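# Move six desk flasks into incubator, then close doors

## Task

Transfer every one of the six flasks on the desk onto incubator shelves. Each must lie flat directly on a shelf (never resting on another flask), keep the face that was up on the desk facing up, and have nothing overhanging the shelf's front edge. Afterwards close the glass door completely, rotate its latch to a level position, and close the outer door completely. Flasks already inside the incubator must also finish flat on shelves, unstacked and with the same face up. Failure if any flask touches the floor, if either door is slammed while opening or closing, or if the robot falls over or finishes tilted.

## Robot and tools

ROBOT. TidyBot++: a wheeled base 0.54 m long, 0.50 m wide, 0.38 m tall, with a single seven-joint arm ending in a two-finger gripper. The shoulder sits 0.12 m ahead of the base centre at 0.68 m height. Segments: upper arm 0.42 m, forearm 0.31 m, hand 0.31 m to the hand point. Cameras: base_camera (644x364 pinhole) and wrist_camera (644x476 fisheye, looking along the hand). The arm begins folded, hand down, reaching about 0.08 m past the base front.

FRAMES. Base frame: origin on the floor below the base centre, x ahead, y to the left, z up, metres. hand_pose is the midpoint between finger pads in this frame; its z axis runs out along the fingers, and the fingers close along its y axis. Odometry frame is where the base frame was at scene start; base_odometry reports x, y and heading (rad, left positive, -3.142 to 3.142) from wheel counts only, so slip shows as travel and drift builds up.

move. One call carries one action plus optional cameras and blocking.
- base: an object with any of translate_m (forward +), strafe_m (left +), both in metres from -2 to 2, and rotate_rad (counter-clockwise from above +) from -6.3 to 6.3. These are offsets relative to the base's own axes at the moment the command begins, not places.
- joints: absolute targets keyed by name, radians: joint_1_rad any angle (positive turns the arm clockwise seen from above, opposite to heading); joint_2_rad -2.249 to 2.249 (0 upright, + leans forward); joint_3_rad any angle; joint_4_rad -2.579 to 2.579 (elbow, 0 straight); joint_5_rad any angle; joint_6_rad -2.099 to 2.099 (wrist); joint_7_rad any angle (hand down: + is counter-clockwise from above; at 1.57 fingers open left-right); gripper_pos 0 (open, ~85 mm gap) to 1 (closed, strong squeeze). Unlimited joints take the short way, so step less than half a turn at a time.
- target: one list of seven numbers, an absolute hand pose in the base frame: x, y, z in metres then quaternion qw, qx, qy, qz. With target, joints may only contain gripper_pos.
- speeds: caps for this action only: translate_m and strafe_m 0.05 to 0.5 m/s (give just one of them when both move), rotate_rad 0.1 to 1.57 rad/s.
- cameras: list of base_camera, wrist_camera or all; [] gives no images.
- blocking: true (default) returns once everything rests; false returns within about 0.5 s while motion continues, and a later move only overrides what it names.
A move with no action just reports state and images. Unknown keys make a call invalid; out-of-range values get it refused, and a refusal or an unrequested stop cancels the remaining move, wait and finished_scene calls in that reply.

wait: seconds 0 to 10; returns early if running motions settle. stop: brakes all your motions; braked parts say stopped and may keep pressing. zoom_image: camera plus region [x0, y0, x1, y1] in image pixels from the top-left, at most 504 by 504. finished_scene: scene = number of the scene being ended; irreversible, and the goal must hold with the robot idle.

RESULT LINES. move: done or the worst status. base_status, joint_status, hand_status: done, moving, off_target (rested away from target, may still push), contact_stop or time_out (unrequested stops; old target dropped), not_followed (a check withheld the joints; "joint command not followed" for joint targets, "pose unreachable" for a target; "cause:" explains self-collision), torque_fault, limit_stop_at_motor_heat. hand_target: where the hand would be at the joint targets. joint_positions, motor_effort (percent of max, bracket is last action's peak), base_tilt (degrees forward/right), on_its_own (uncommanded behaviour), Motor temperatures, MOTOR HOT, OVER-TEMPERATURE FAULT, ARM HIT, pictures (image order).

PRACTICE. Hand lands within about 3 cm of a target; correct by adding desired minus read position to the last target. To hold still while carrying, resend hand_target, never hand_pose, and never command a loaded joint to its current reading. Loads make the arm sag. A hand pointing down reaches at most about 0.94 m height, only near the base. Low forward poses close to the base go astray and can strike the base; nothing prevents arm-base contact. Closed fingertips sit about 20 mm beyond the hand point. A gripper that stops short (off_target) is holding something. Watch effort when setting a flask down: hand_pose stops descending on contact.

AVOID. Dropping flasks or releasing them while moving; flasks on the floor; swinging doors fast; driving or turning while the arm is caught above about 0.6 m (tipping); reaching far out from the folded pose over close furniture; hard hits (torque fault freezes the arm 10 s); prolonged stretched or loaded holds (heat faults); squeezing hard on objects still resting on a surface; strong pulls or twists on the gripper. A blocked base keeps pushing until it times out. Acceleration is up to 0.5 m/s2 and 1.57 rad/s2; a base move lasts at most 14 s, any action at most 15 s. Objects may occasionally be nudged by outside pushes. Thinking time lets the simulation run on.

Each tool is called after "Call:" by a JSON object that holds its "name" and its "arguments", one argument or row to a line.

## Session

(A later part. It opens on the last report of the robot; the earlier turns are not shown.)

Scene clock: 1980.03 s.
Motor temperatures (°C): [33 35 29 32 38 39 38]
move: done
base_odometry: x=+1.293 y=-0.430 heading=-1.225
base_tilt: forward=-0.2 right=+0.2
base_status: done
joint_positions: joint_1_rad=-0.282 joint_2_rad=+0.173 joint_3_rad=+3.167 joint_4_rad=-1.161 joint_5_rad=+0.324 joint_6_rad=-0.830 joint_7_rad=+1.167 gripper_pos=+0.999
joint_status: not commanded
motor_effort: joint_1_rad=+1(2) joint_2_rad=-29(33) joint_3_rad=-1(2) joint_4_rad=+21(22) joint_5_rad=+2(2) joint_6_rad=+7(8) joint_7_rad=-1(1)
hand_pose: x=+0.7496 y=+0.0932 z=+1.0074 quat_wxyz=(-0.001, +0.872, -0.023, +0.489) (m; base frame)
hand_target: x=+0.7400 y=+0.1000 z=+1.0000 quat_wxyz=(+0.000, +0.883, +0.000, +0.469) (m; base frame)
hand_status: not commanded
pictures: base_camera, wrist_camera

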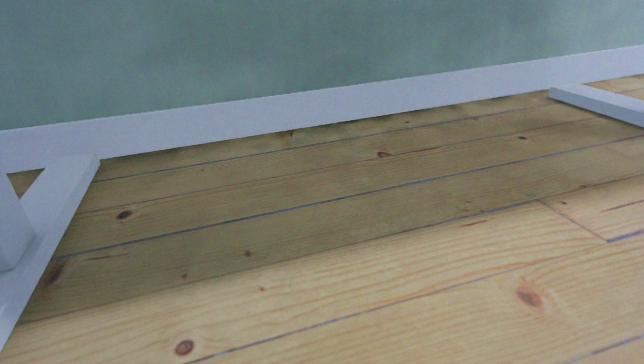

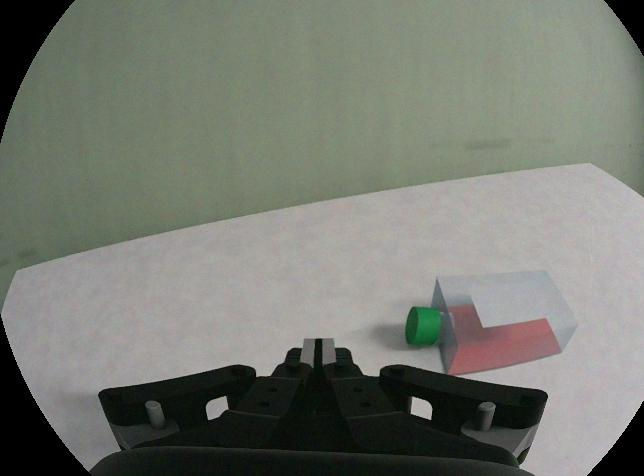

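Call:
{"name": "move", "arguments": {
  "base": {"translate_m":0.04,"strafe_m":-0.08},
  "speeds": {"translate_m":0.1},
  "target": [0.71,-0.06,0.97,0,0.883,0,0.469]
}}

Scene clock: 2016.17 s.
Motor temperatures (°C): [33 35 29 32 38 39 38]
move: done
base_odometry: x=+1.232 y=-0.495 heading=-1.224
base_tilt: forward=-0.2 right=+0.3
base_status: done
joint_positions: joint_1_rad=+0.100 joint_2_rad=+0.089 joint_3_rad=+3.211 joint_4_rad=-1.346 joint_5_rad=-0.184 joint_6_rad=-0.803 joint_7_rad=+1.772 gripper_pos=+0.999
joint_status: not commanded
motor_effort: joint_1_rad=+1(5) joint_2_rad=-26(30) joint_3_rad=-1(3) joint_4_rad=+22(23) joint_5_rad=-1(3) joint_6_rad=+7(8) joint_7_rad=-1(1)
hand_pose: x=+0.7117 y=-0.0567 z=+0.9543 quat_wxyz=(-0.003, +0.896, -0.013, +0.443) (m; base frame)
hand_target: x=+0.7100 y=-0.0600 z=+0.9700 quat_wxyz=(+0.000, +0.883, +0.000, +0.469) (m; base frame)
hand_status: done (0.016 m and 3.7 deg from the pose sent, 0.163 m and 3.7 deg at the start)
pictures: base_camera, wrist_camera

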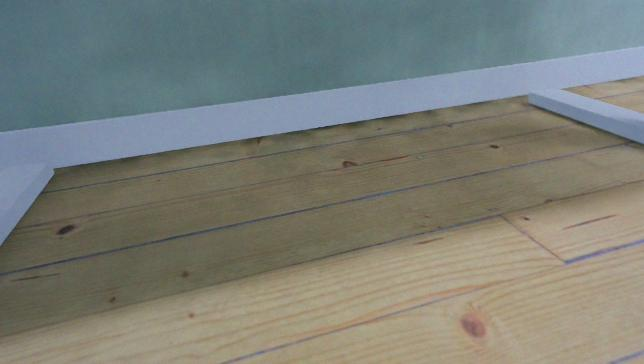

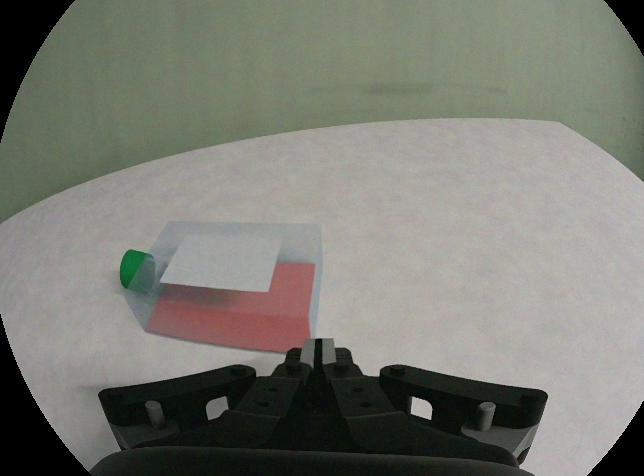

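Call:
{"name": "move", "arguments": {
  "target": [0.71,-0.035,0.915,0,0.875,0,0.484],
  "cameras": []
}}

Call:
{"name": "move", "arguments": {
  "target": [0.77,-0.04,0.907,0,0.875,0,0.484],
  "cameras": ["wrist_camera"]
}}

Call:
{"name": "move", "arguments": {
  "target": [0.81,-0.04,0.907,0,0.875,0,0.484],
  "cameras": ["wrist_camera"]
}}

Scene clock: 2022.07 s.
Motor temperatures (°C): [33 35 29 32 38 39 38]
move: off_target
base_odometry: x=+1.232 y=-0.495 heading=-1.224
base_tilt: forward=-0.2 right=+0.3
base_status: not commanded
joint_positions: joint_1_rad=+0.082 joint_2_rad=+0.048 joint_3_rad=+3.211 joint_4_rad=-1.563 joint_5_rad=-0.186 joint_6_rad=-0.547 joint_7_rad=+1.774 gripper_pos=+0.999
joint_status: not commanded
motor_effort: joint_1_rad=+0(2) joint_2_rad=-22(26) joint_3_rad=-1(2) joint_4_rad=+19(21) joint_5_rad=-1(1) joint_6_rad=+6(8) joint_7_rad=+0(1)
hand_pose: x=+0.7115 y=-0.0578 z=+0.9197 quat_wxyz=(+0.005, +0.879, -0.024, +0.477) (m; base frame)
hand_target: x=+0.7100 y=-0.0350 z=+0.9150 quat_wxyz=(+0.000, +0.875, +0.000, +0.484) (m; base frame)
hand_status: off_target (0.023 m and 2.9 deg from the pose sent, 0.045 m and 5.5 deg at the start)
pictures: none
No camera images: "cameras" was empty.

Scene clock: 2023.10 s.
Motor temperatures (°C): [33 35 29 32 38 39 38]
move: off_target
base_odometry: x=+1.232 y=-0.495 heading=-1.224
base_tilt: forward=-0.2 right=+0.3
base_status: not commanded
joint_positions: joint_1_rad=+0.104 joint_2_rad=+0.142 joint_3_rad=+3.143 joint_4_rad=-1.469 joint_5_rad=-0.186 joint_6_rad=-0.533 joint_7_rad=+1.774 gripper_pos=+0.999
joint_status: not commanded
motor_effort: joint_1_rad=+1(1) joint_2_rad=-25(26) joint_3_rad=+0(2) joint_4_rad=+19(21) joint_5_rad=-1(1) joint_6_rad=+5(7) joint_7_rad=-1(1)
hand_pose: x=+0.7540 y=-0.0362 z=+0.9197 quat_wxyz=(-0.006, +0.876, -0.005, +0.483) (m; base frame)
hand_target: x=+0.7700 y=-0.0400 z=+0.9070 quat_wxyz=(+0.000, +0.875, +0.000, +0.484) (m; base frame)
hand_status: off_target (0.021 m and 0.9 deg from the pose sent, 0.062 m and 2.9 deg at the start)
pictures: wrist_camera

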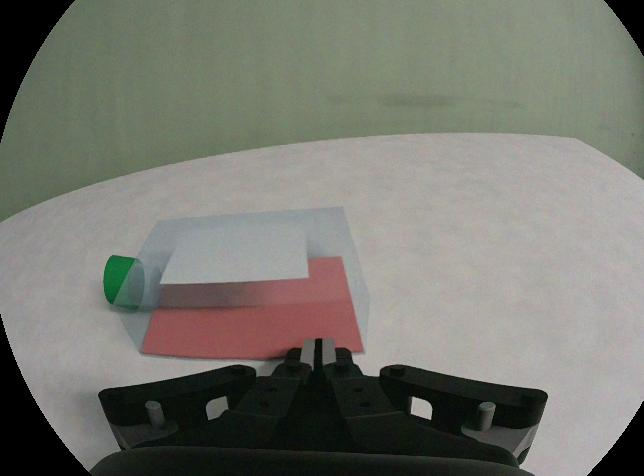

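Scene clock: 2024.10 s.
Motor temperatures (°C): [33 35 29 32 38 39 38]
move: done
base_odometry: x=+1.232 y=-0.495 heading=-1.224
base_tilt: forward=-0.3 right=+0.3
base_status: not commanded
joint_positions: joint_1_rad=+0.104 joint_2_rad=+0.244 joint_3_rad=+3.130 joint_4_rad=-1.352 joint_5_rad=-0.182 joint_6_rad=-0.533 joint_7_rad=+1.774 gripper_pos=+0.999
joint_status: not commanded
motor_effort: joint_1_rad=+0(1) joint_2_rad=-30(31) joint_3_rad=-1(2) joint_4_rad=+20(21) joint_5_rad=-1(1) joint_6_rad=+6(8) joint_7_rad=-1(1)
hand_pose: x=+0.7985 y=-0.0337 z=+0.9200 quat_wxyz=(-0.008, +0.872, +0.001, +0.489) (m; base frame)
hand_target: x=+0.8100 y=-0.0400 z=+0.9070 quat_wxyz=(+0.000, +0.875, +0.000, +0.484) (m; base frame)
hand_status: done (0.018 m and 1.1 deg from the pose sent, 0.058 m and 0.9 deg at the start)
pictures: wrist_camera

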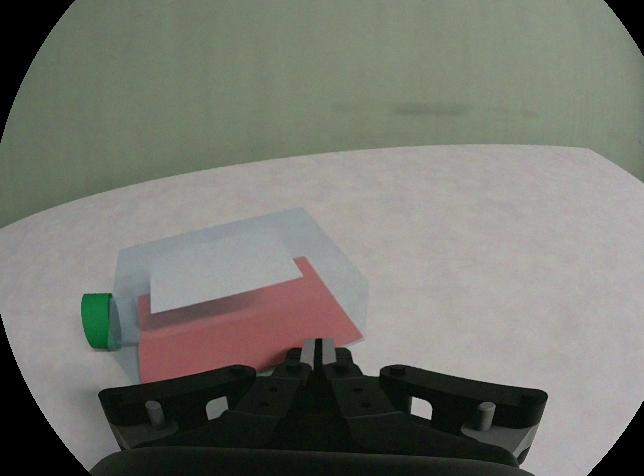

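Continue pushing.

Call:
{"name": "move", "arguments": {
  "target": [0.84,-0.045,0.907,0,0.875,0,0.484],
  "cameras": ["wrist_camera"]
}}

Call:
{"name": "move", "arguments": {
  "target": [0.865,-0.045,0.907,0,0.865,0,0.502],
  "cameras": ["wrist_camera"]
}}

Scene clock: 2028.30 s.
Motor temperatures (°C): [33 35 29 32 38 39 38]
move: done
base_odometry: x=+1.232 y=-0.495 heading=-1.224
base_tilt: forward=-0.2 right=+0.3
base_status: not commanded
joint_positions: joint_1_rad=+0.109 joint_2_rad=+0.327 joint_3_rad=+3.123 joint_4_rad=-1.252 joint_5_rad=-0.178 joint_6_rad=-0.533 joint_7_rad=+1.774 gripper_pos=+0.999
joint_status: not commanded
motor_effort: joint_1_rad=+1(1) joint_2_rad=-35(36) joint_3_rad=-1(2) joint_4_rad=+22(22) joint_5_rad=-1(1) joint_6_rad=+7(8) joint_7_rad=-1(1)
hand_pose: x=+0.8347 y=-0.0370 z=+0.9202 quat_wxyz=(-0.007, +0.868, +0.003, +0.497) (m; base frame)
hand_target: x=+0.8400 y=-0.0450 z=+0.9070 quat_wxyz=(+0.000, +0.875, +0.000, +0.484) (m; base frame)
hand_status: done (0.016 m and 1.9 deg from the pose sent, 0.045 m and 1.1 deg at the start)
pictures: wrist_camera

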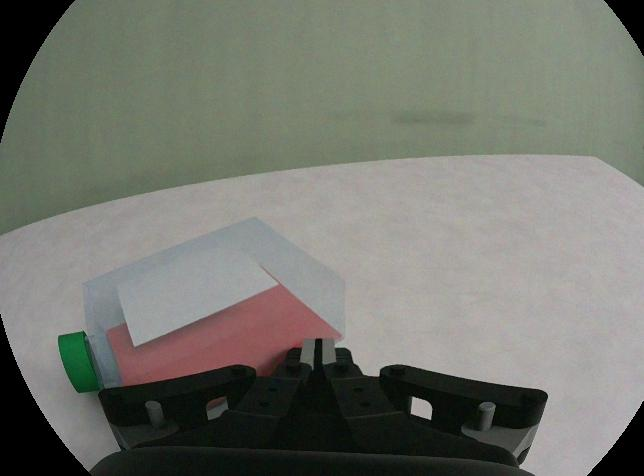

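Scene clock: 2029.03 s.
Motor temperatures (°C): [33 35 29 32 38 39 38]
move: done
base_odometry: x=+1.232 y=-0.495 heading=-1.224
base_tilt: forward=-0.3 right=+0.3
base_status: not commanded
joint_positions: joint_1_rad=+0.115 joint_2_rad=+0.366 joint_3_rad=+3.105 joint_4_rad=-1.210 joint_5_rad=-0.169 joint_6_rad=-0.520 joint_7_rad=+1.774 gripper_pos=+0.999
joint_status: not commanded
motor_effort: joint_1_rad=+1(1) joint_2_rad=-35(36) joint_3_rad=-2(2) joint_4_rad=+20(22) joint_5_rad=-1(1) joint_6_rad=+7(8) joint_7_rad=-1(1)
hand_pose: x=+0.8525 y=-0.0349 z=+0.9200 quat_wxyz=(-0.008, +0.864, +0.007, +0.504) (m; base frame)
hand_target: x=+0.8650 y=-0.0450 z=+0.9070 quat_wxyz=(+0.000, +0.865, +0.000, +0.502) (m; base frame)
hand_status: done (0.021 m and 1.2 deg from the pose sent, 0.034 m and 1.1 deg at the start)
pictures: wrist_camera

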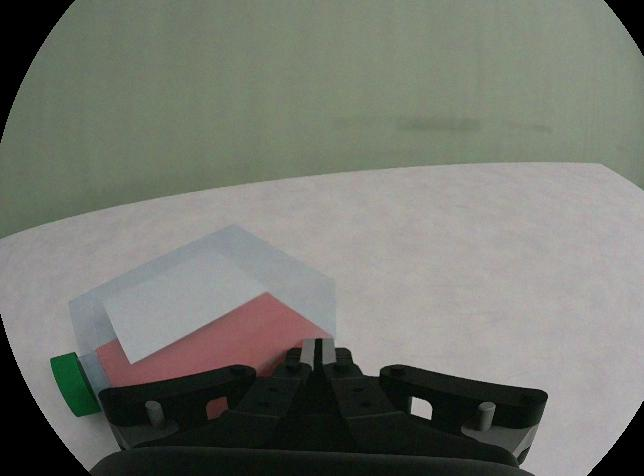

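Call:
{"name": "move", "arguments": {
  "target": [0.87,0.0,0.907,0,0.865,0,0.502],
  "cameras": ["wrist_camera"]
}}

Call:
{"name": "move", "arguments": {
  "target": [0.87,0.04,0.907,0,0.865,0,0.502],
  "cameras": ["wrist_camera"]
}}

Scene clock: 2051.50 s.
Motor temperatures (°C): [33 35 29 32 38 39 38]
move: done
base_odometry: x=+1.232 y=-0.495 heading=-1.224
base_tilt: forward=-0.2 right=+0.3
base_status: not commanded
joint_positions: joint_1_rad=+0.006 joint_2_rad=+0.367 joint_3_rad=+3.144 joint_4_rad=-1.204 joint_5_rad=-0.076 joint_6_rad=-0.520 joint_7_rad=+1.663 gripper_pos=+0.999
joint_status: not commanded
motor_effort: joint_1_rad=+1(2) joint_2_rad=-35(35) joint_3_rad=+0(3) joint_4_rad=+20(21) joint_5_rad=+0(1) joint_6_rad=+6(7) joint_7_rad=-1(1)
hand_pose: x=+0.8547 y=+0.0072 z=+0.9202 quat_wxyz=(-0.007, +0.865, +0.017, +0.502) (m; base frame)
hand_target: x=+0.8700 y=+0.0000 z=+0.9070 quat_wxyz=(+0.000, +0.865, +0.000, +0.502) (m; base frame)
hand_status: done (0.021 m and 2.2 deg from the pose sent, 0.041 m and 1.2 deg at the start)
pictures: wrist_camera

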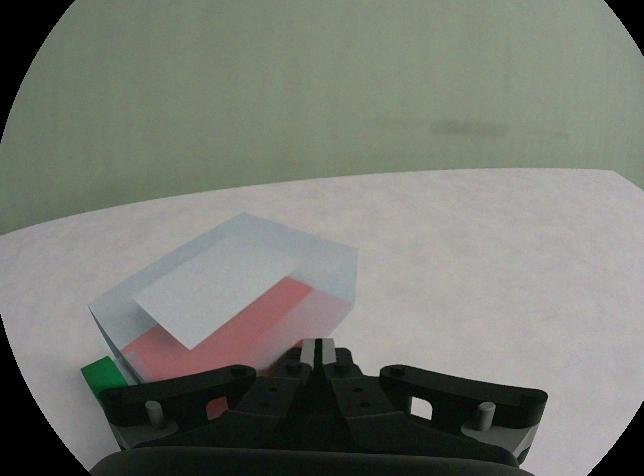

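Scene clock: 2052.53 s.
Motor temperatures (°C): [33 35 29 32 38 39 38]
move: off_target
base_odometry: x=+1.232 y=-0.495 heading=-1.224
base_tilt: forward=-0.2 right=+0.3
base_status: not commanded
joint_positions: joint_1_rad=-0.116 joint_2_rad=+0.370 joint_3_rad=+3.209 joint_4_rad=-1.199 joint_5_rad=+0.008 joint_6_rad=-0.520 joint_7_rad=+1.537 gripper_pos=+0.999
joint_status: not commanded
motor_effort: joint_1_rad=+1(2) joint_2_rad=-34(35) joint_3_rad=-1(3) joint_4_rad=+20(21) joint_5_rad=+0(1) joint_6_rad=+6(7) joint_7_rad=-1(1)
hand_pose: x=+0.8551 y=+0.0449 z=+0.9204 quat_wxyz=(-0.008, +0.864, +0.016, +0.503) (m; base frame)
hand_target: x=+0.8700 y=+0.0400 z=+0.9070 quat_wxyz=(+0.000, +0.865, +0.000, +0.502) (m; base frame)
hand_status: off_target (0.021 m and 2.1 deg from the pose sent, 0.039 m and 2.2 deg at the start)
pictures: wrist_camera

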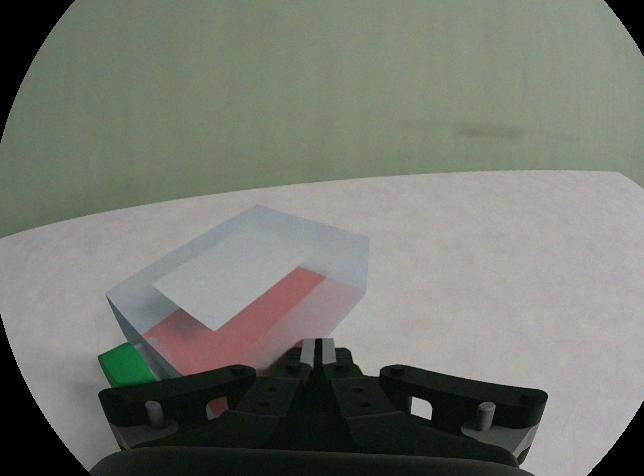

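Call:
{"name": "move", "arguments": {
  "target": [0.885,0.08,0.907,0,0.855,0,0.519],
  "cameras": ["wrist_camera"]
}}

Scene clock: 2055.70 s.
Motor temperatures (°C): [33 35 29 32 38 39 38]
move: off_target
base_odometry: x=+1.232 y=-0.495 heading=-1.224
base_tilt: forward=-0.3 right=+0.3
base_status: not commanded
joint_positions: joint_1_rad=-0.239 joint_2_rad=+0.402 joint_3_rad=+3.296 joint_4_rad=-1.174 joint_5_rad=+0.080 joint_6_rad=-0.497 joint_7_rad=+1.416 gripper_pos=+0.999
joint_status: not commanded
motor_effort: joint_1_rad=+0(2) joint_2_rad=-35(36) joint_3_rad=+0(2) joint_4_rad=+20(21) joint_5_rad=+0(1) joint_6_rad=+6(7) joint_7_rad=-1(1)
hand_pose: x=+0.8677 y=+0.0771 z=+0.9205 quat_wxyz=(-0.004, +0.858, +0.011, +0.513) (m; base frame)
hand_target: x=+0.8850 y=+0.0800 z=+0.9070 quat_wxyz=(+0.000, +0.855, +0.000, +0.519) (m; base frame)
hand_status: off_target (0.022 m and 1.6 deg from the pose sent, 0.048 m and 3.0 deg at the start)
pictures: wrist_camera

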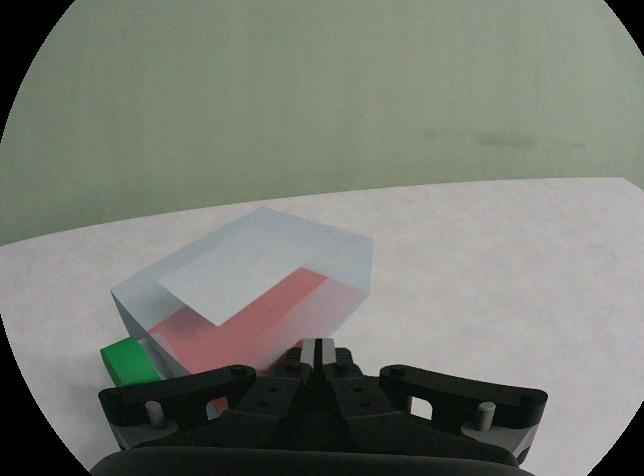

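Call:
{"name": "move", "arguments": {
  "target": [0.74,0.05,1.0,0,0.883,0,0.469],
  "cameras": []
}}

Call:
{"name": "move", "arguments": {
  "base": {"strafe_m":0.05},
  "speeds": {"strafe_m":0.1},
  "joints": {"gripper_pos":0},
  "target": [0.72,0.20,0.99,0.1078,0.8625,-0.2070,0.449]
}}

Scene clock: 2078.57 s.
Motor temperatures (°C): [33 35 29 32 38 39 38]
move: done
base_odometry: x=+1.232 y=-0.495 heading=-1.224
base_tilt: forward=-0.3 right=+0.3
base_status: not commanded
joint_positions: joint_1_rad=-0.164 joint_2_rad=+0.147 joint_3_rad=+3.180 joint_4_rad=-1.174 joint_5_rad=+0.094 joint_6_rad=-0.793 joint_7_rad=+1.414 gripper_pos=+0.999
joint_status: not commanded
motor_effort: joint_1_rad=+0(1) joint_2_rad=-29(42) joint_3_rad=+0(1) joint_4_rad=+21(24) joint_5_rad=+0(1) joint_6_rad=+8(9) joint_7_rad=-1(1)
hand_pose: x=+0.7491 y=+0.0621 z=+1.0160 quat_wxyz=(-0.022, +0.870, +0.000, +0.493) (m; base frame)
hand_target: x=+0.7400 y=+0.0500 z=+1.0000 quat_wxyz=(+0.000, +0.883, +0.000, +0.469) (m; base frame)
hand_status: done (0.022 m and 4.0 deg from the pose sent, 0.153 m and 6.0 deg at the start)
pictures: none
No camera images: "cameras" was empty.

Scene clock: 2080.90 s.
Motor temperatures (°C): [33 35 29 32 38 39 38]
move: done
base_odometry: x=+1.279 y=-0.478 heading=-1.225
base_tilt: forward=-0.2 right=+0.3
base_status: done
joint_positions: joint_1_rad=-0.839 joint_2_rad=+0.465 joint_3_rad=+3.482 joint_4_rad=-0.747 joint_5_rad=+0.585 joint_6_rad=-1.363 joint_7_rad=+0.680 gripper_pos=+0.000
joint_status: all done
motor_effort: joint_1_rad=+0(3) joint_2_rad=-36(37) joint_3_rad=+2(4) joint_4_rad=+19(23) joint_5_rad=+5(6) joint_6_rad=+4(8) joint_7_rad=+0(1)
hand_pose: x=+0.7233 y=+0.2147 z=+0.9875 quat_wxyz=(+0.086, +0.877, -0.163, +0.444) (m; base frame)
hand_target: x=+0.7200 y=+0.2000 z=+0.9900 quat_wxyz=(+0.108, +0.863, -0.207, +0.449) (m; base frame)
hand_status: done (0.015 m and 5.9 deg from the pose sent, 0.143 m and 28.5 deg at the start)
pictures: base_camera, wrist_camera

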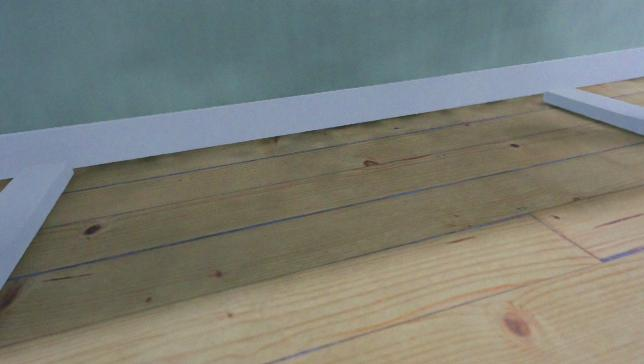

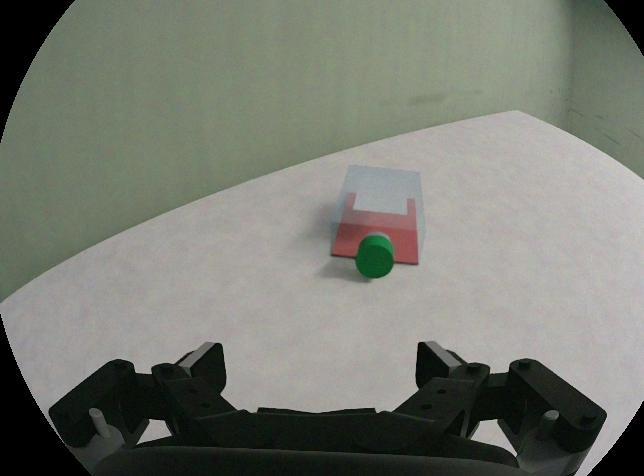

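Call:
{"name": "move", "arguments": {
  "target": [0.805,0.145,0.965,0.1078,0.8625,-0.2070,0.449],
  "cameras": ["wrist_camera"]
}}

Call:
{"name": "move", "arguments": {
  "target": [0.835,0.13,0.93,0.1078,0.8625,-0.2070,0.449],
  "cameras": ["wrist_camera"]
}}

Scene clock: 2093.83 s.
Motor temperatures (°C): [33 36 29 32 38 39 38]
move: done
base_odometry: x=+1.279 y=-0.478 heading=-1.225
base_tilt: forward=-0.2 right=+0.2
base_status: not commanded
joint_positions: joint_1_rad=-0.657 joint_2_rad=+0.575 joint_3_rad=+3.526 joint_4_rad=-0.654 joint_5_rad=+0.528 joint_6_rad=-1.339 joint_7_rad=+0.680 gripper_pos=+0.000
joint_status: not commanded
motor_effort: joint_1_rad=+1(3) joint_2_rad=-40(42) joint_3_rad=+3(5) joint_4_rad=+18(20) joint_5_rad=+5(6) joint_6_rad=+5(6) joint_7_rad=-1(1)
hand_pose: x=+0.7890 y=+0.1292 z=+0.9635 quat_wxyz=(+0.124, +0.858, -0.235, +0.440) (m; base frame)
hand_target: x=+0.8050 y=+0.1450 z=+0.9650 quat_wxyz=(+0.108, +0.863, -0.207, +0.449) (m; base frame)
hand_status: done (0.023 m and 3.9 deg from the pose sent, 0.110 m and 5.9 deg at the start)
pictures: wrist_camera

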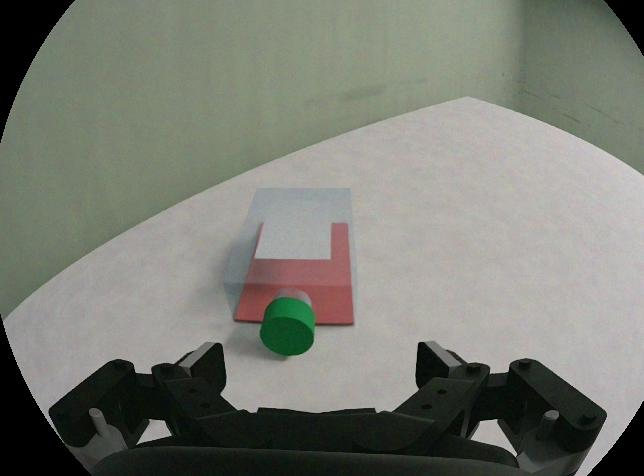

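Scene clock: 2094.77 s.
Motor temperatures (°C): [33 36 29 32 38 39 38]
move: done
base_odometry: x=+1.279 y=-0.478 heading=-1.225
base_tilt: forward=-0.2 right=+0.2
base_status: not commanded
joint_positions: joint_1_rad=-0.626 joint_2_rad=+0.606 joint_3_rad=+3.534 joint_4_rad=-0.673 joint_5_rad=+0.503 joint_6_rad=-1.235 joint_7_rad=+0.680 gripper_pos=+0.000
joint_status: not commanded
motor_effort: joint_1_rad=+0(3) joint_2_rad=-41(43) joint_3_rad=+3(5) joint_4_rad=+19(20) joint_5_rad=+5(5) joint_6_rad=+5(5) joint_7_rad=-1(1)
hand_pose: x=+0.8208 y=+0.1285 z=+0.9487 quat_wxyz=(+0.112, +0.855, -0.224, +0.455) (m; base frame)
hand_target: x=+0.8350 y=+0.1300 z=+0.9300 quat_wxyz=(+0.108, +0.863, -0.207, +0.449) (m; base frame)
hand_status: done (0.024 m and 2.3 deg from the pose sent, 0.057 m and 3.9 deg at the start)
pictures: wrist_camera

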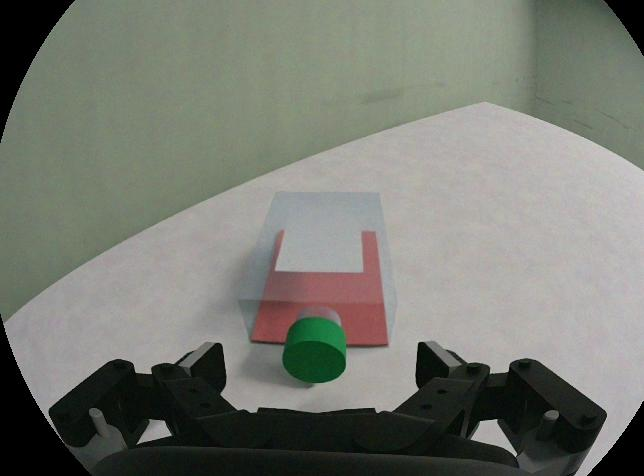

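Call:
{"name": "move", "arguments": {
  "target": [0.858,0.124,0.902,0.1078,0.8625,-0.2070,0.449],
  "cameras": ["wrist_camera"]
}}

Scene clock: 2100.80 s.
Motor temperatures (°C): [33 36 30 32 38 39 38]
move: done
base_odometry: x=+1.279 y=-0.478 heading=-1.225
base_tilt: forward=-0.3 right=+0.3
base_status: not commanded
joint_positions: joint_1_rad=-0.607 joint_2_rad=+0.633 joint_3_rad=+3.550 joint_4_rad=-0.689 joint_5_rad=+0.478 joint_6_rad=-1.168 joint_7_rad=+0.680 gripper_pos=+0.000
joint_status: not commanded
motor_effort: joint_1_rad=+1(2) joint_2_rad=-36(42) joint_3_rad=+4(5) joint_4_rad=+19(22) joint_5_rad=+5(6) joint_6_rad=+5(6) joint_7_rad=-1(1)
hand_pose: x=+0.8416 y=+0.1261 z=+0.9325 quat_wxyz=(+0.108, +0.854, -0.218, +0.460) (m; base frame)
hand_target: x=+0.8580 y=+0.1240 z=+0.9020 quat_wxyz=(+0.108, +0.863, -0.207, +0.449) (m; base frame)
hand_status: done (0.035 m and 2.0 deg from the pose sent, 0.060 m and 2.3 deg at the start)
pictures: wrist_camera

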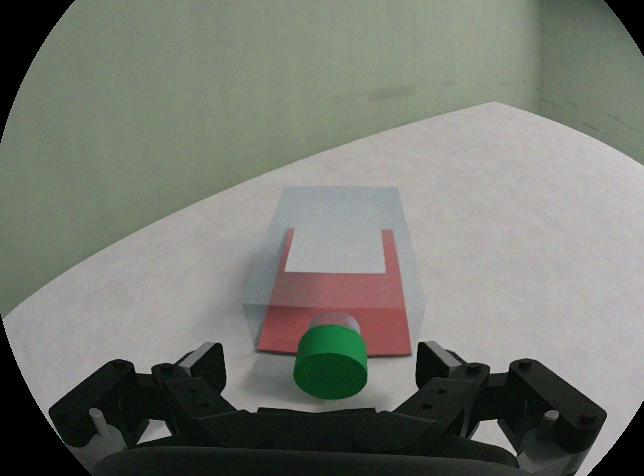

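Call:
{"name": "move", "arguments": {
  "target": [0.859,0.12,0.887,0.1078,0.8625,-0.2070,0.449],
  "cameras": ["wrist_camera"]
}}

Scene clock: 2106.67 s.
Motor temperatures (°C): [33 36 30 32 38 39 38]
move: done
base_odometry: x=+1.279 y=-0.478 heading=-1.225
base_tilt: forward=-0.2 right=+0.2
base_status: not commanded
joint_positions: joint_1_rad=-0.607 joint_2_rad=+0.633 joint_3_rad=+3.562 joint_4_rad=-0.748 joint_5_rad=+0.477 joint_6_rad=-1.111 joint_7_rad=+0.680 gripper_pos=+0.000
joint_status: not commanded
motor_effort: joint_1_rad=+2(3) joint_2_rad=-37(40) joint_3_rad=+3(4) joint_4_rad=+16(20) joint_5_rad=+3(5) joint_6_rad=+3(5) joint_7_rad=-1(1)
hand_pose: x=+0.8481 y=+0.1209 z=+0.9156 quat_wxyz=(+0.113, +0.856, -0.208, +0.459) (m; base frame)
hand_target: x=+0.8590 y=+0.1200 z=+0.8870 quat_wxyz=(+0.108, +0.863, -0.207, +0.449) (m; base frame)
hand_status: done (0.031 m and 1.5 deg from the pose sent, 0.049 m and 2.0 deg at the start)
pictures: wrist_camera

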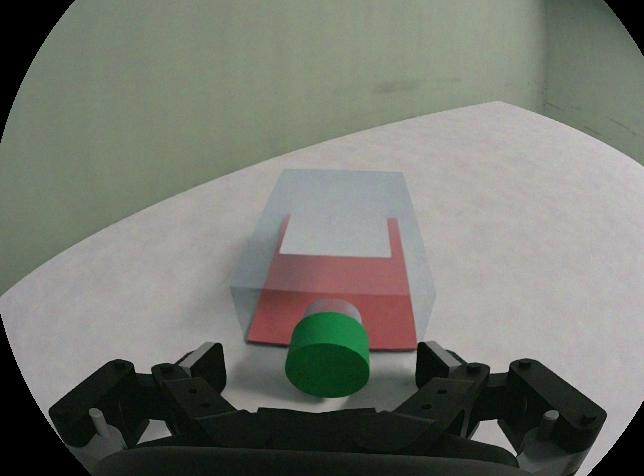

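Call:
{"name": "move", "arguments": {
  "joints": {"gripper_pos":1.0},
  "cameras": []
}}

Call:
{"name": "move", "arguments": {
  "target": [0.84,0.13,1.0,0.1078,0.8625,-0.2070,0.449]
}}

Scene clock: 2112.47 s.
Motor temperatures (°C): [33 36 30 32 38 39 38]
move: off_target
base_odometry: x=+1.279 y=-0.478 heading=-1.225
base_tilt: forward=-0.2 right=+0.3
base_status: not commanded
joint_positions: joint_1_rad=-0.606 joint_2_rad=+0.629 joint_3_rad=+3.577 joint_4_rad=-0.748 joint_5_rad=+0.477 joint_6_rad=-1.106 joint_7_rad=+0.680 gripper_pos=+0.682
joint_status: gripper_pos off_target (ended at +0.682, target +1.000)
motor_effort: joint_1_rad=+0(3) joint_2_rad=-34(37) joint_3_rad=+1(4) joint_4_rad=+14(16) joint_5_rad=+1(3) joint_6_rad=+4(4) joint_7_rad=-1(1)
hand_pose: x=+0.8487 y=+0.1134 z=+0.9224 quat_wxyz=(+0.115, +0.852, -0.212, +0.464) (m; base frame)
hand_target: x=+0.8590 y=+0.1200 z=+0.8870 quat_wxyz=(+0.108, +0.863, -0.207, +0.449) (m; base frame)
hand_status: not commanded
pictures: none
No camera images: "cameras" was empty.

Scene clock: 2123.17 s.
Motor temperatures (°C): [33 36 30 32 38 39 38]
move: time_out
base_odometry: x=+1.279 y=-0.478 heading=-1.223
base_tilt: forward=-0.2 right=+0.3
base_status: not commanded
joint_positions: joint_1_rad=-0.538 joint_2_rad=+0.642 joint_3_rad=+3.556 joint_4_rad=-0.450 joint_5_rad=+0.373 joint_6_rad=-1.393 joint_7_rad=+0.856 gripper_pos=+0.682
joint_status: not commanded
motor_effort: joint_1_rad=+1(11) joint_2_rad=-42(69) joint_3_rad=+4(6) joint_4_rad=+18(25) joint_5_rad=+5(7) joint_6_rad=+6(10) joint_7_rad=-1(1)
hand_pose: x=+0.8167 y=+0.1016 z=+0.9805 quat_wxyz=(+0.115, +0.867, -0.219, +0.432) (m; base frame)
hand_target: x=+0.8122 y=+0.1013 z=+0.9941 quat_wxyz=(+0.107, +0.864, -0.220, +0.440) (m; base frame)
hand_status: time_out (0.042 m and 2.5 deg from the pose sent, 0.080 m and 2.4 deg at the start)
pictures: base_camera, wrist_camera

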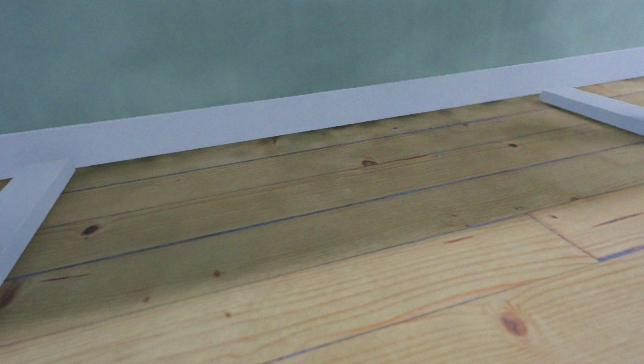

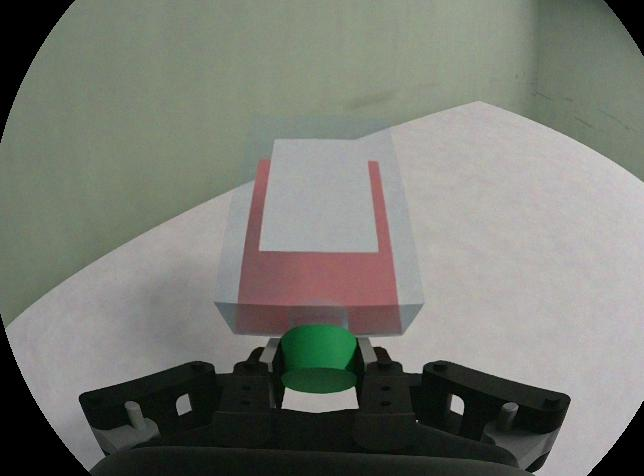

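Call:
{"name": "move", "arguments": {
  "target": [0.70,0.05,1.02,0,0.9063,0,0.4226],
  "cameras": ["wrist_camera"]
}}

Call:
{"name": "move", "arguments": {
  "target": [0.68,0.03,0.99,0,0.9397,0,0.342],
  "cameras": ["wrist_camera"]
}}

Scene clock: 2137.33 s.
Motor temperatures (°C): [33 36 30 32 38 39 38]
move: done
base_odometry: x=+1.279 y=-0.478 heading=-1.223
base_tilt: forward=-0.2 right=+0.2
base_status: not commanded
joint_positions: joint_1_rad=-0.163 joint_2_rad=+0.158 joint_3_rad=+3.166 joint_4_rad=-1.016 joint_5_rad=+0.170 joint_6_rad=-1.163 joint_7_rad=+1.352 gripper_pos=+0.682
joint_status: not commanded
motor_effort: joint_1_rad=+0(2) joint_2_rad=-28(44) joint_3_rad=-1(4) joint_4_rad=+21(21) joint_5_rad=+1(5) joint_6_rad=+7(8) joint_7_rad=-1(1)
hand_pose: x=+0.6990 y=+0.0346 z=+1.0068 quat_wxyz=(+0.016, +0.916, -0.036, +0.399) (m; base frame)
hand_target: x=+0.7000 y=+0.0500 z=+1.0200 quat_wxyz=(+0.000, +0.906, +0.000, +0.423) (m; base frame)
hand_status: done (0.020 m and 5.3 deg from the pose sent, 0.134 m and 28.8 deg at the start)
pictures: wrist_camera

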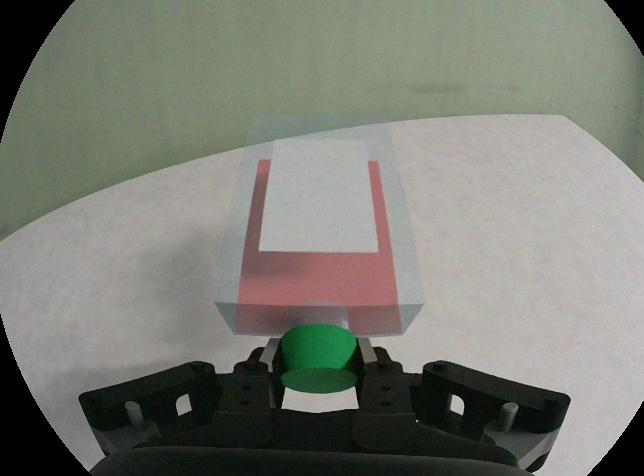

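Scene clock: 2138.50 s.
Motor temperatures (°C): [33 36 30 32 38 39 38]
move: done
base_odometry: x=+1.279 y=-0.478 heading=-1.223
base_tilt: forward=-0.3 right=+0.2
base_status: not commanded
joint_positions: joint_1_rad=-0.112 joint_2_rad=+0.168 joint_3_rad=+3.166 joint_4_rad=-0.975 joint_5_rad=+0.095 joint_6_rad=-1.276 joint_7_rad=+1.428 gripper_pos=+0.682
joint_status: not commanded
motor_effort: joint_1_rad=+1(2) joint_2_rad=-28(29) joint_3_rad=+0(1) joint_4_rad=+21(22) joint_5_rad=+1(2) joint_6_rad=+7(8) joint_7_rad=-1(1)
hand_pose: x=+0.6811 y=+0.0234 z=+0.9946 quat_wxyz=(+0.008, +0.934, -0.029, +0.356) (m; base frame)
hand_target: x=+0.6800 y=+0.0300 z=+0.9900 quat_wxyz=(+0.000, +0.940, +0.000, +0.342) (m; base frame)
hand_status: done (0.008 m and 3.8 deg from the pose sent, 0.026 m and 8.4 deg at the start)
pictures: wrist_camera

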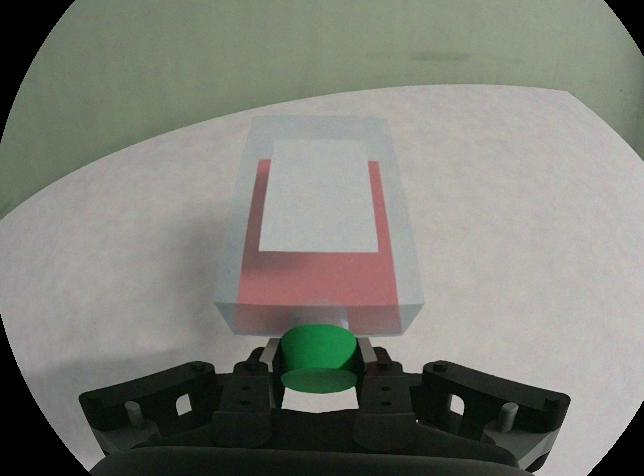

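Call:
{"name": "move", "arguments": {
  "target": [0.67,0.03,0.955,0,0.951,0.02,0.309],
  "cameras": ["wrist_camera"]
}}

Call:
{"name": "move", "arguments": {
  "target": [0.67,0.03,0.935,0,0.951,0.02,0.309],
  "cameras": ["wrist_camera"]
}}

Scene clock: 2142.93 s.
Motor temperatures (°C): [33 36 30 32 38 39 38]
move: done
base_odometry: x=+1.279 y=-0.478 heading=-1.223
base_tilt: forward=-0.3 right=+0.3
base_status: not commanded
joint_positions: joint_1_rad=-0.095 joint_2_rad=+0.170 joint_3_rad=+3.166 joint_4_rad=-1.017 joint_5_rad=+0.074 joint_6_rad=-1.276 joint_7_rad=+1.476 gripper_pos=+0.682
joint_status: not commanded
motor_effort: joint_1_rad=+1(2) joint_2_rad=-29(30) joint_3_rad=+0(2) joint_4_rad=+19(21) joint_5_rad=+0(1) joint_6_rad=+7(8) joint_7_rad=-1(1)
hand_pose: x=+0.6768 y=+0.0197 z=+0.9727 quat_wxyz=(+0.011, +0.942, -0.012, +0.335) (m; base frame)
hand_target: x=+0.6700 y=+0.0300 z=+0.9550 quat_wxyz=(+0.000, +0.951, +0.020, +0.309) (m; base frame)
hand_status: done (0.022 m and 5.0 deg from the pose sent, 0.042 m and 8.1 deg at the start)
pictures: wrist_camera

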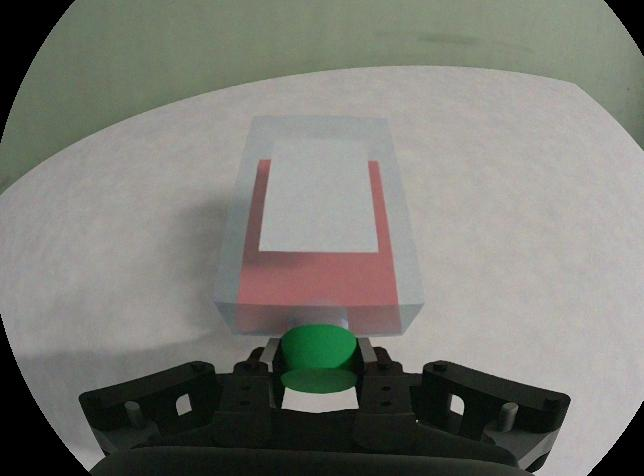

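Scene clock: 2143.80 s.
Motor temperatures (°C): [33 36 30 32 38 39 38]
move: done
base_odometry: x=+1.279 y=-0.478 heading=-1.223
base_tilt: forward=-0.3 right=+0.2
base_status: not commanded
joint_positions: joint_1_rad=-0.094 joint_2_rad=+0.170 joint_3_rad=+3.166 joint_4_rad=-1.103 joint_5_rad=+0.074 joint_6_rad=-1.270 joint_7_rad=+1.476 gripper_pos=+0.682
joint_status: not commanded
motor_effort: joint_1_rad=+0(1) joint_2_rad=-28(30) joint_3_rad=-1(2) joint_4_rad=+21(22) joint_5_rad=+1(1) joint_6_rad=+6(7) joint_7_rad=-1(1)
hand_pose: x=+0.6661 y=+0.0185 z=+0.9325 quat_wxyz=(+0.015, +0.955, -0.011, +0.297) (m; base frame)
hand_target: x=+0.6700 y=+0.0300 z=+0.9350 quat_wxyz=(+0.000, +0.951, +0.020, +0.309) (m; base frame)
hand_status: done (0.012 m and 4.2 deg from the pose sent, 0.040 m and 5.0 deg at the start)
pictures: wrist_camera

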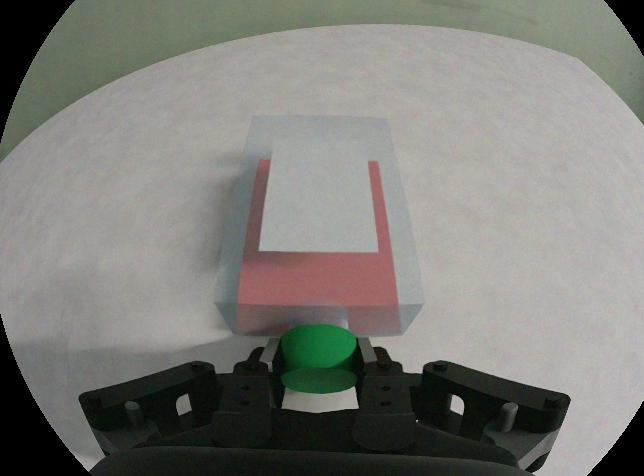

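Call:
{"name": "move", "arguments": {
  "target": [0.67,0.03,0.92,0,0.951,0.02,0.309],
  "cameras": ["wrist_camera"]
}}

Call:
{"name": "move", "arguments": {
  "target": [0.67,0.03,0.908,0,0.951,0.02,0.309],
  "cameras": ["wrist_camera"]
}}

Scene clock: 2150.27 s.
Motor temperatures (°C): [33 36 30 32 38 39 38]
move: done
base_odometry: x=+1.279 y=-0.478 heading=-1.223
base_tilt: forward=-0.3 right=+0.3
base_status: not commanded
joint_positions: joint_1_rad=-0.093 joint_2_rad=+0.164 joint_3_rad=+3.166 joint_4_rad=-1.147 joint_5_rad=+0.073 joint_6_rad=-1.228 joint_7_rad=+1.476 gripper_pos=+0.682
joint_status: not commanded
motor_effort: joint_1_rad=+1(1) joint_2_rad=-25(29) joint_3_rad=+0(1) joint_4_rad=+19(21) joint_5_rad=+1(1) joint_6_rad=+5(6) joint_7_rad=-1(1)
hand_pose: x=+0.6680 y=+0.0184 z=+0.9222 quat_wxyz=(+0.014, +0.954, -0.010, +0.299) (m; base frame)
hand_target: x=+0.6700 y=+0.0300 z=+0.9200 quat_wxyz=(+0.000, +0.951, +0.020, +0.309) (m; base frame)
hand_status: done (0.012 m and 4.0 deg from the pose sent, 0.017 m and 4.2 deg at the start)
pictures: wrist_camera

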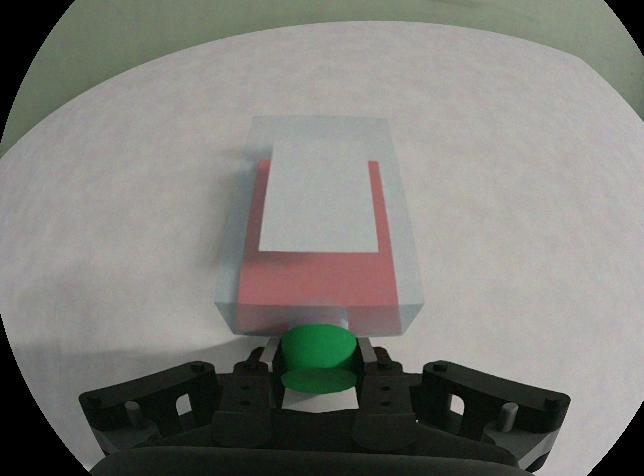

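Scene clock: 2151.00 s.
Motor temperatures (°C): [33 36 30 32 38 39 38]
move: off_target
base_odometry: x=+1.279 y=-0.478 heading=-1.223
base_tilt: forward=-0.3 right=+0.2
base_status: not commanded
joint_positions: joint_1_rad=-0.092 joint_2_rad=+0.146 joint_3_rad=+3.166 joint_4_rad=-1.184 joint_5_rad=+0.073 joint_6_rad=-1.184 joint_7_rad=+1.476 gripper_pos=+0.682
joint_status: not commanded
motor_effort: joint_1_rad=+1(1) joint_2_rad=-22(26) joint_3_rad=-1(1) joint_4_rad=+16(19) joint_5_rad=+1(1) joint_6_rad=+4(5) joint_7_rad=-1(1)
hand_pose: x=+0.6682 y=+0.0183 z=+0.9218 quat_wxyz=(+0.013, +0.950, -0.009, +0.310) (m; base frame)
hand_target: x=+0.6700 y=+0.0300 z=+0.9080 quat_wxyz=(+0.000, +0.951, +0.020, +0.309) (m; base frame)
hand_status: off_target (0.018 m and 3.7 deg from the pose sent, 0.018 m and 4.0 deg at the start)
pictures: wrist_camera

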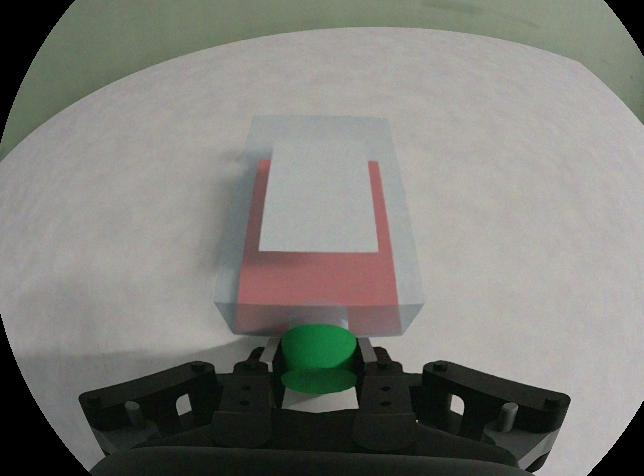

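Call:
{"name": "move", "arguments": {
  "target": [0.67,0.03,0.912,0,0.951,0.02,0.309],
  "joints": {"gripper_pos":0.5},
  "cameras": ["wrist_camera"]
}}

Call:
{"name": "move", "arguments": {
  "joints": {"gripper_pos":0.0},
  "target": [0.64,0.02,0.97,0,0.90,0.02,0.436],
  "cameras": ["wrist_camera"]
}}

Scene clock: 2156.63 s.
Motor temperatures (°C): [33 36 30 32 38 39 38]
move: done
base_odometry: x=+1.279 y=-0.478 heading=-1.223
base_tilt: forward=-0.3 right=+0.3
base_status: not commanded
joint_positions: joint_1_rad=-0.089 joint_2_rad=+0.146 joint_3_rad=+3.166 joint_4_rad=-1.187 joint_5_rad=+0.073 joint_6_rad=-1.184 joint_7_rad=+1.476 gripper_pos=+0.500
joint_status: all done
motor_effort: joint_1_rad=+1(1) joint_2_rad=-25(27) joint_3_rad=-1(2) joint_4_rad=+19(21) joint_5_rad=+0(1) joint_6_rad=+5(6) joint_7_rad=-1(1)
hand_pose: x=+0.6677 y=+0.0167 z=+0.9206 quat_wxyz=(+0.014, +0.951, -0.011, +0.309) (m; base frame)
hand_target: x=+0.6700 y=+0.0300 z=+0.9120 quat_wxyz=(+0.000, +0.951, +0.020, +0.309) (m; base frame)
hand_status: done (0.016 m and 3.9 deg from the pose sent, 0.015 m and 3.7 deg at the start)
pictures: wrist_camera

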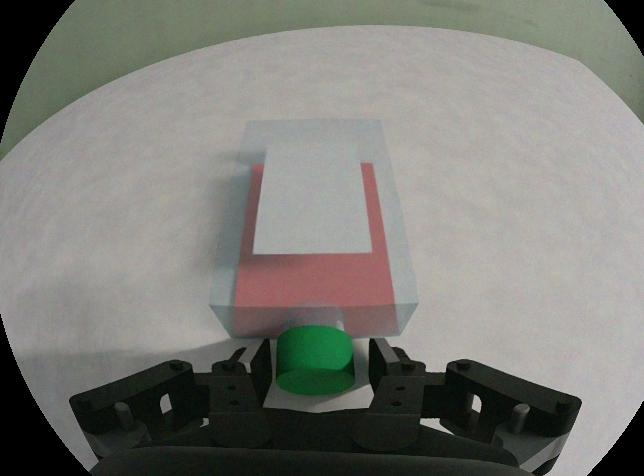

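Scene clock: 2158.20 s.
Motor temperatures (°C): [33 36 30 32 38 39 38]
move: done
base_odometry: x=+1.279 y=-0.478 heading=-1.223
base_tilt: forward=-0.3 right=+0.3
base_status: not commanded
joint_positions: joint_1_rad=-0.056 joint_2_rad=-0.059 joint_3_rad=+3.155 joint_4_rad=-1.419 joint_5_rad=+0.073 joint_6_rad=-0.923 joint_7_rad=+1.489 gripper_pos=+0.000
joint_status: all done
motor_effort: joint_1_rad=+0(2) joint_2_rad=-20(28) joint_3_rad=+0(1) joint_4_rad=+21(22) joint_5_rad=+0(1) joint_6_rad=+7(8) joint_7_rad=-1(1)
hand_pose: x=+0.6374 y=+0.0053 z=+0.9649 quat_wxyz=(+0.009, +0.909, -0.010, +0.418) (m; base frame)
hand_target: x=+0.6400 y=+0.0200 z=+0.9700 quat_wxyz=(+0.000, +0.900, +0.020, +0.436) (m; base frame)
hand_status: done (0.016 m and 4.3 deg from the pose sent, 0.057 m and 16.1 deg at the start)
pictures: wrist_camera

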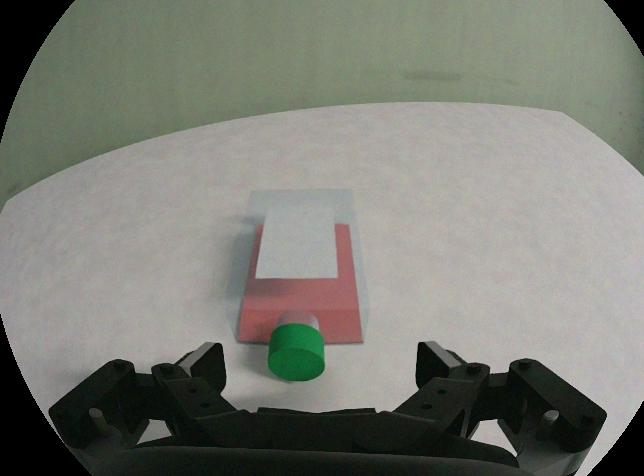

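Call:
{"name": "move", "arguments": {
  "target": [0.62,0.03,0.94,-0.035,0.873,0.06,0.484],
  "cameras": ["wrist_camera"]
}}

Call:
{"name": "move", "arguments": {
  "target": [0.655,0.03,0.915,-0.035,0.873,0.06,0.484],
  "cameras": ["wrist_camera"]
}}

Scene clock: 2166.33 s.
Motor temperatures (°C): [33 36 30 31 38 39 38]
move: done
base_odometry: x=+1.279 y=-0.478 heading=-1.223
base_tilt: forward=-0.3 right=+0.2
base_status: not commanded
joint_positions: joint_1_rad=-0.101 joint_2_rad=-0.155 joint_3_rad=+3.240 joint_4_rad=-1.697 joint_5_rad=-0.137 joint_6_rad=-0.657 joint_7_rad=+1.740 gripper_pos=+0.000
joint_status: not commanded
motor_effort: joint_1_rad=+0(2) joint_2_rad=-17(21) joint_3_rad=+0(2) joint_4_rad=+22(23) joint_5_rad=-1(1) joint_6_rad=+7(8) joint_7_rad=-1(1)
hand_pose: x=+0.6211 y=+0.0257 z=+0.9257 quat_wxyz=(-0.031, +0.888, +0.044, +0.457) (m; base frame)
hand_target: x=+0.6200 y=+0.0300 z=+0.9400 quat_wxyz=(-0.035, +0.872, +0.060, +0.484) (m; base frame)
hand_status: done (0.015 m and 4.0 deg from the pose sent, 0.039 m and 12.8 deg at the start)
pictures: wrist_camera

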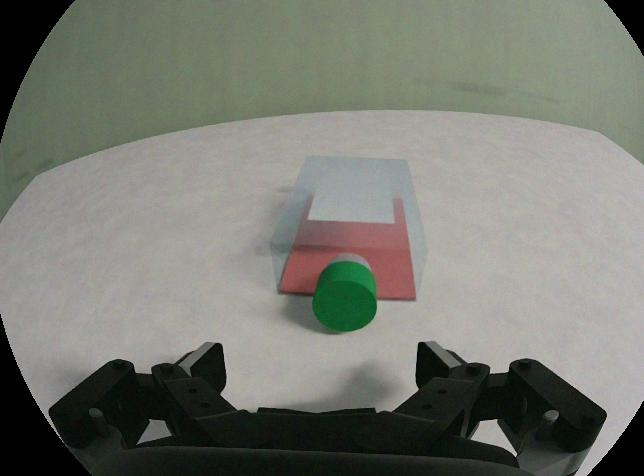

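Scene clock: 2167.30 s.
Motor temperatures (°C): [33 36 30 31 38 39 38]
move: done
base_odometry: x=+1.279 y=-0.478 heading=-1.223
base_tilt: forward=-0.3 right=+0.3
base_status: not commanded
joint_positions: joint_1_rad=-0.098 joint_2_rad=-0.113 joint_3_rad=+3.240 joint_4_rad=-1.707 joint_5_rad=-0.214 joint_6_rad=-0.567 joint_7_rad=+1.817 gripper_pos=+0.000
joint_status: not commanded
motor_effort: joint_1_rad=+0(1) joint_2_rad=-19(20) joint_3_rad=+1(2) joint_4_rad=+21(23) joint_5_rad=-1(1) joint_6_rad=+7(8) joint_7_rad=-1(1)
hand_pose: x=+0.6458 y=+0.0349 z=+0.9236 quat_wxyz=(-0.040, +0.877, +0.053, +0.476) (m; base frame)
hand_target: x=+0.6550 y=+0.0300 z=+0.9150 quat_wxyz=(-0.035, +0.872, +0.060, +0.484) (m; base frame)
hand_status: done (0.014 m and 1.4 deg from the pose sent, 0.036 m and 4.0 deg at the start)
pictures: wrist_camera

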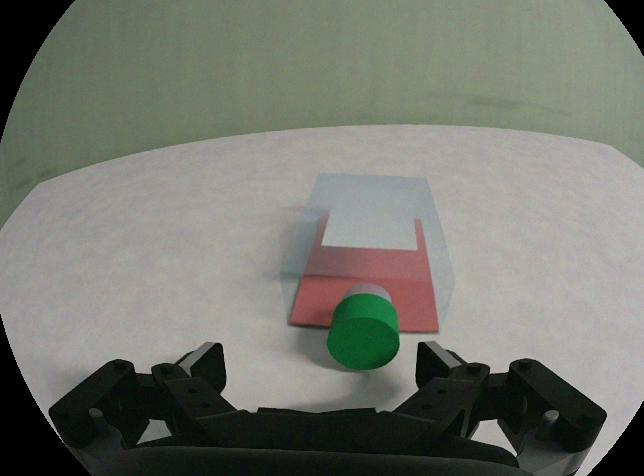

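Call:
{"name": "move", "arguments": {
  "target": [0.672,0.013,0.907,-0.01,0.874,0.02,0.484],
  "cameras": ["wrist_camera"]
}}

Scene clock: 2171.73 s.
Motor temperatures (°C): [33 36 29 31 38 39 38]
move: done
base_odometry: x=+1.279 y=-0.478 heading=-1.223
base_tilt: forward=-0.2 right=+0.2
base_status: not commanded
joint_positions: joint_1_rad=-0.049 joint_2_rad=-0.079 joint_3_rad=+3.189 joint_4_rad=-1.707 joint_5_rad=-0.107 joint_6_rad=-0.520 joint_7_rad=+1.708 gripper_pos=+0.000
joint_status: not commanded
motor_effort: joint_1_rad=+0(1) joint_2_rad=-21(22) joint_3_rad=+0(1) joint_4_rad=+21(22) joint_5_rad=-1(1) joint_6_rad=+7(8) joint_7_rad=-1(1)
hand_pose: x=+0.6611 y=+0.0179 z=+0.9144 quat_wxyz=(-0.015, +0.878, +0.032, +0.478) (m; base frame)
hand_target: x=+0.6720 y=+0.0130 z=+0.9070 quat_wxyz=(-0.010, +0.875, +0.020, +0.484) (m; base frame)
hand_status: done (0.014 m and 1.7 deg from the pose sent, 0.038 m and 5.2 deg at the start)
pictures: wrist_camera

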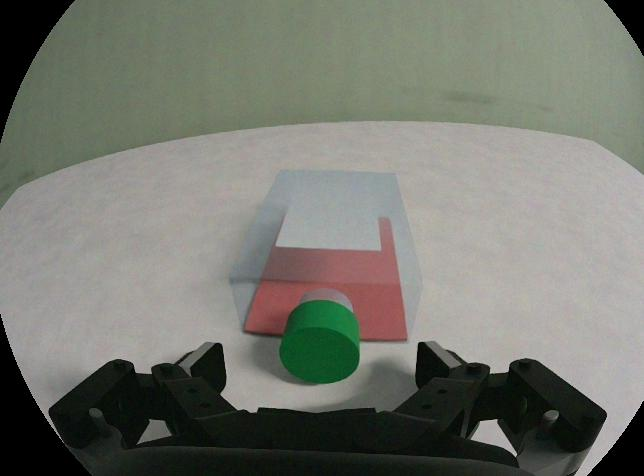

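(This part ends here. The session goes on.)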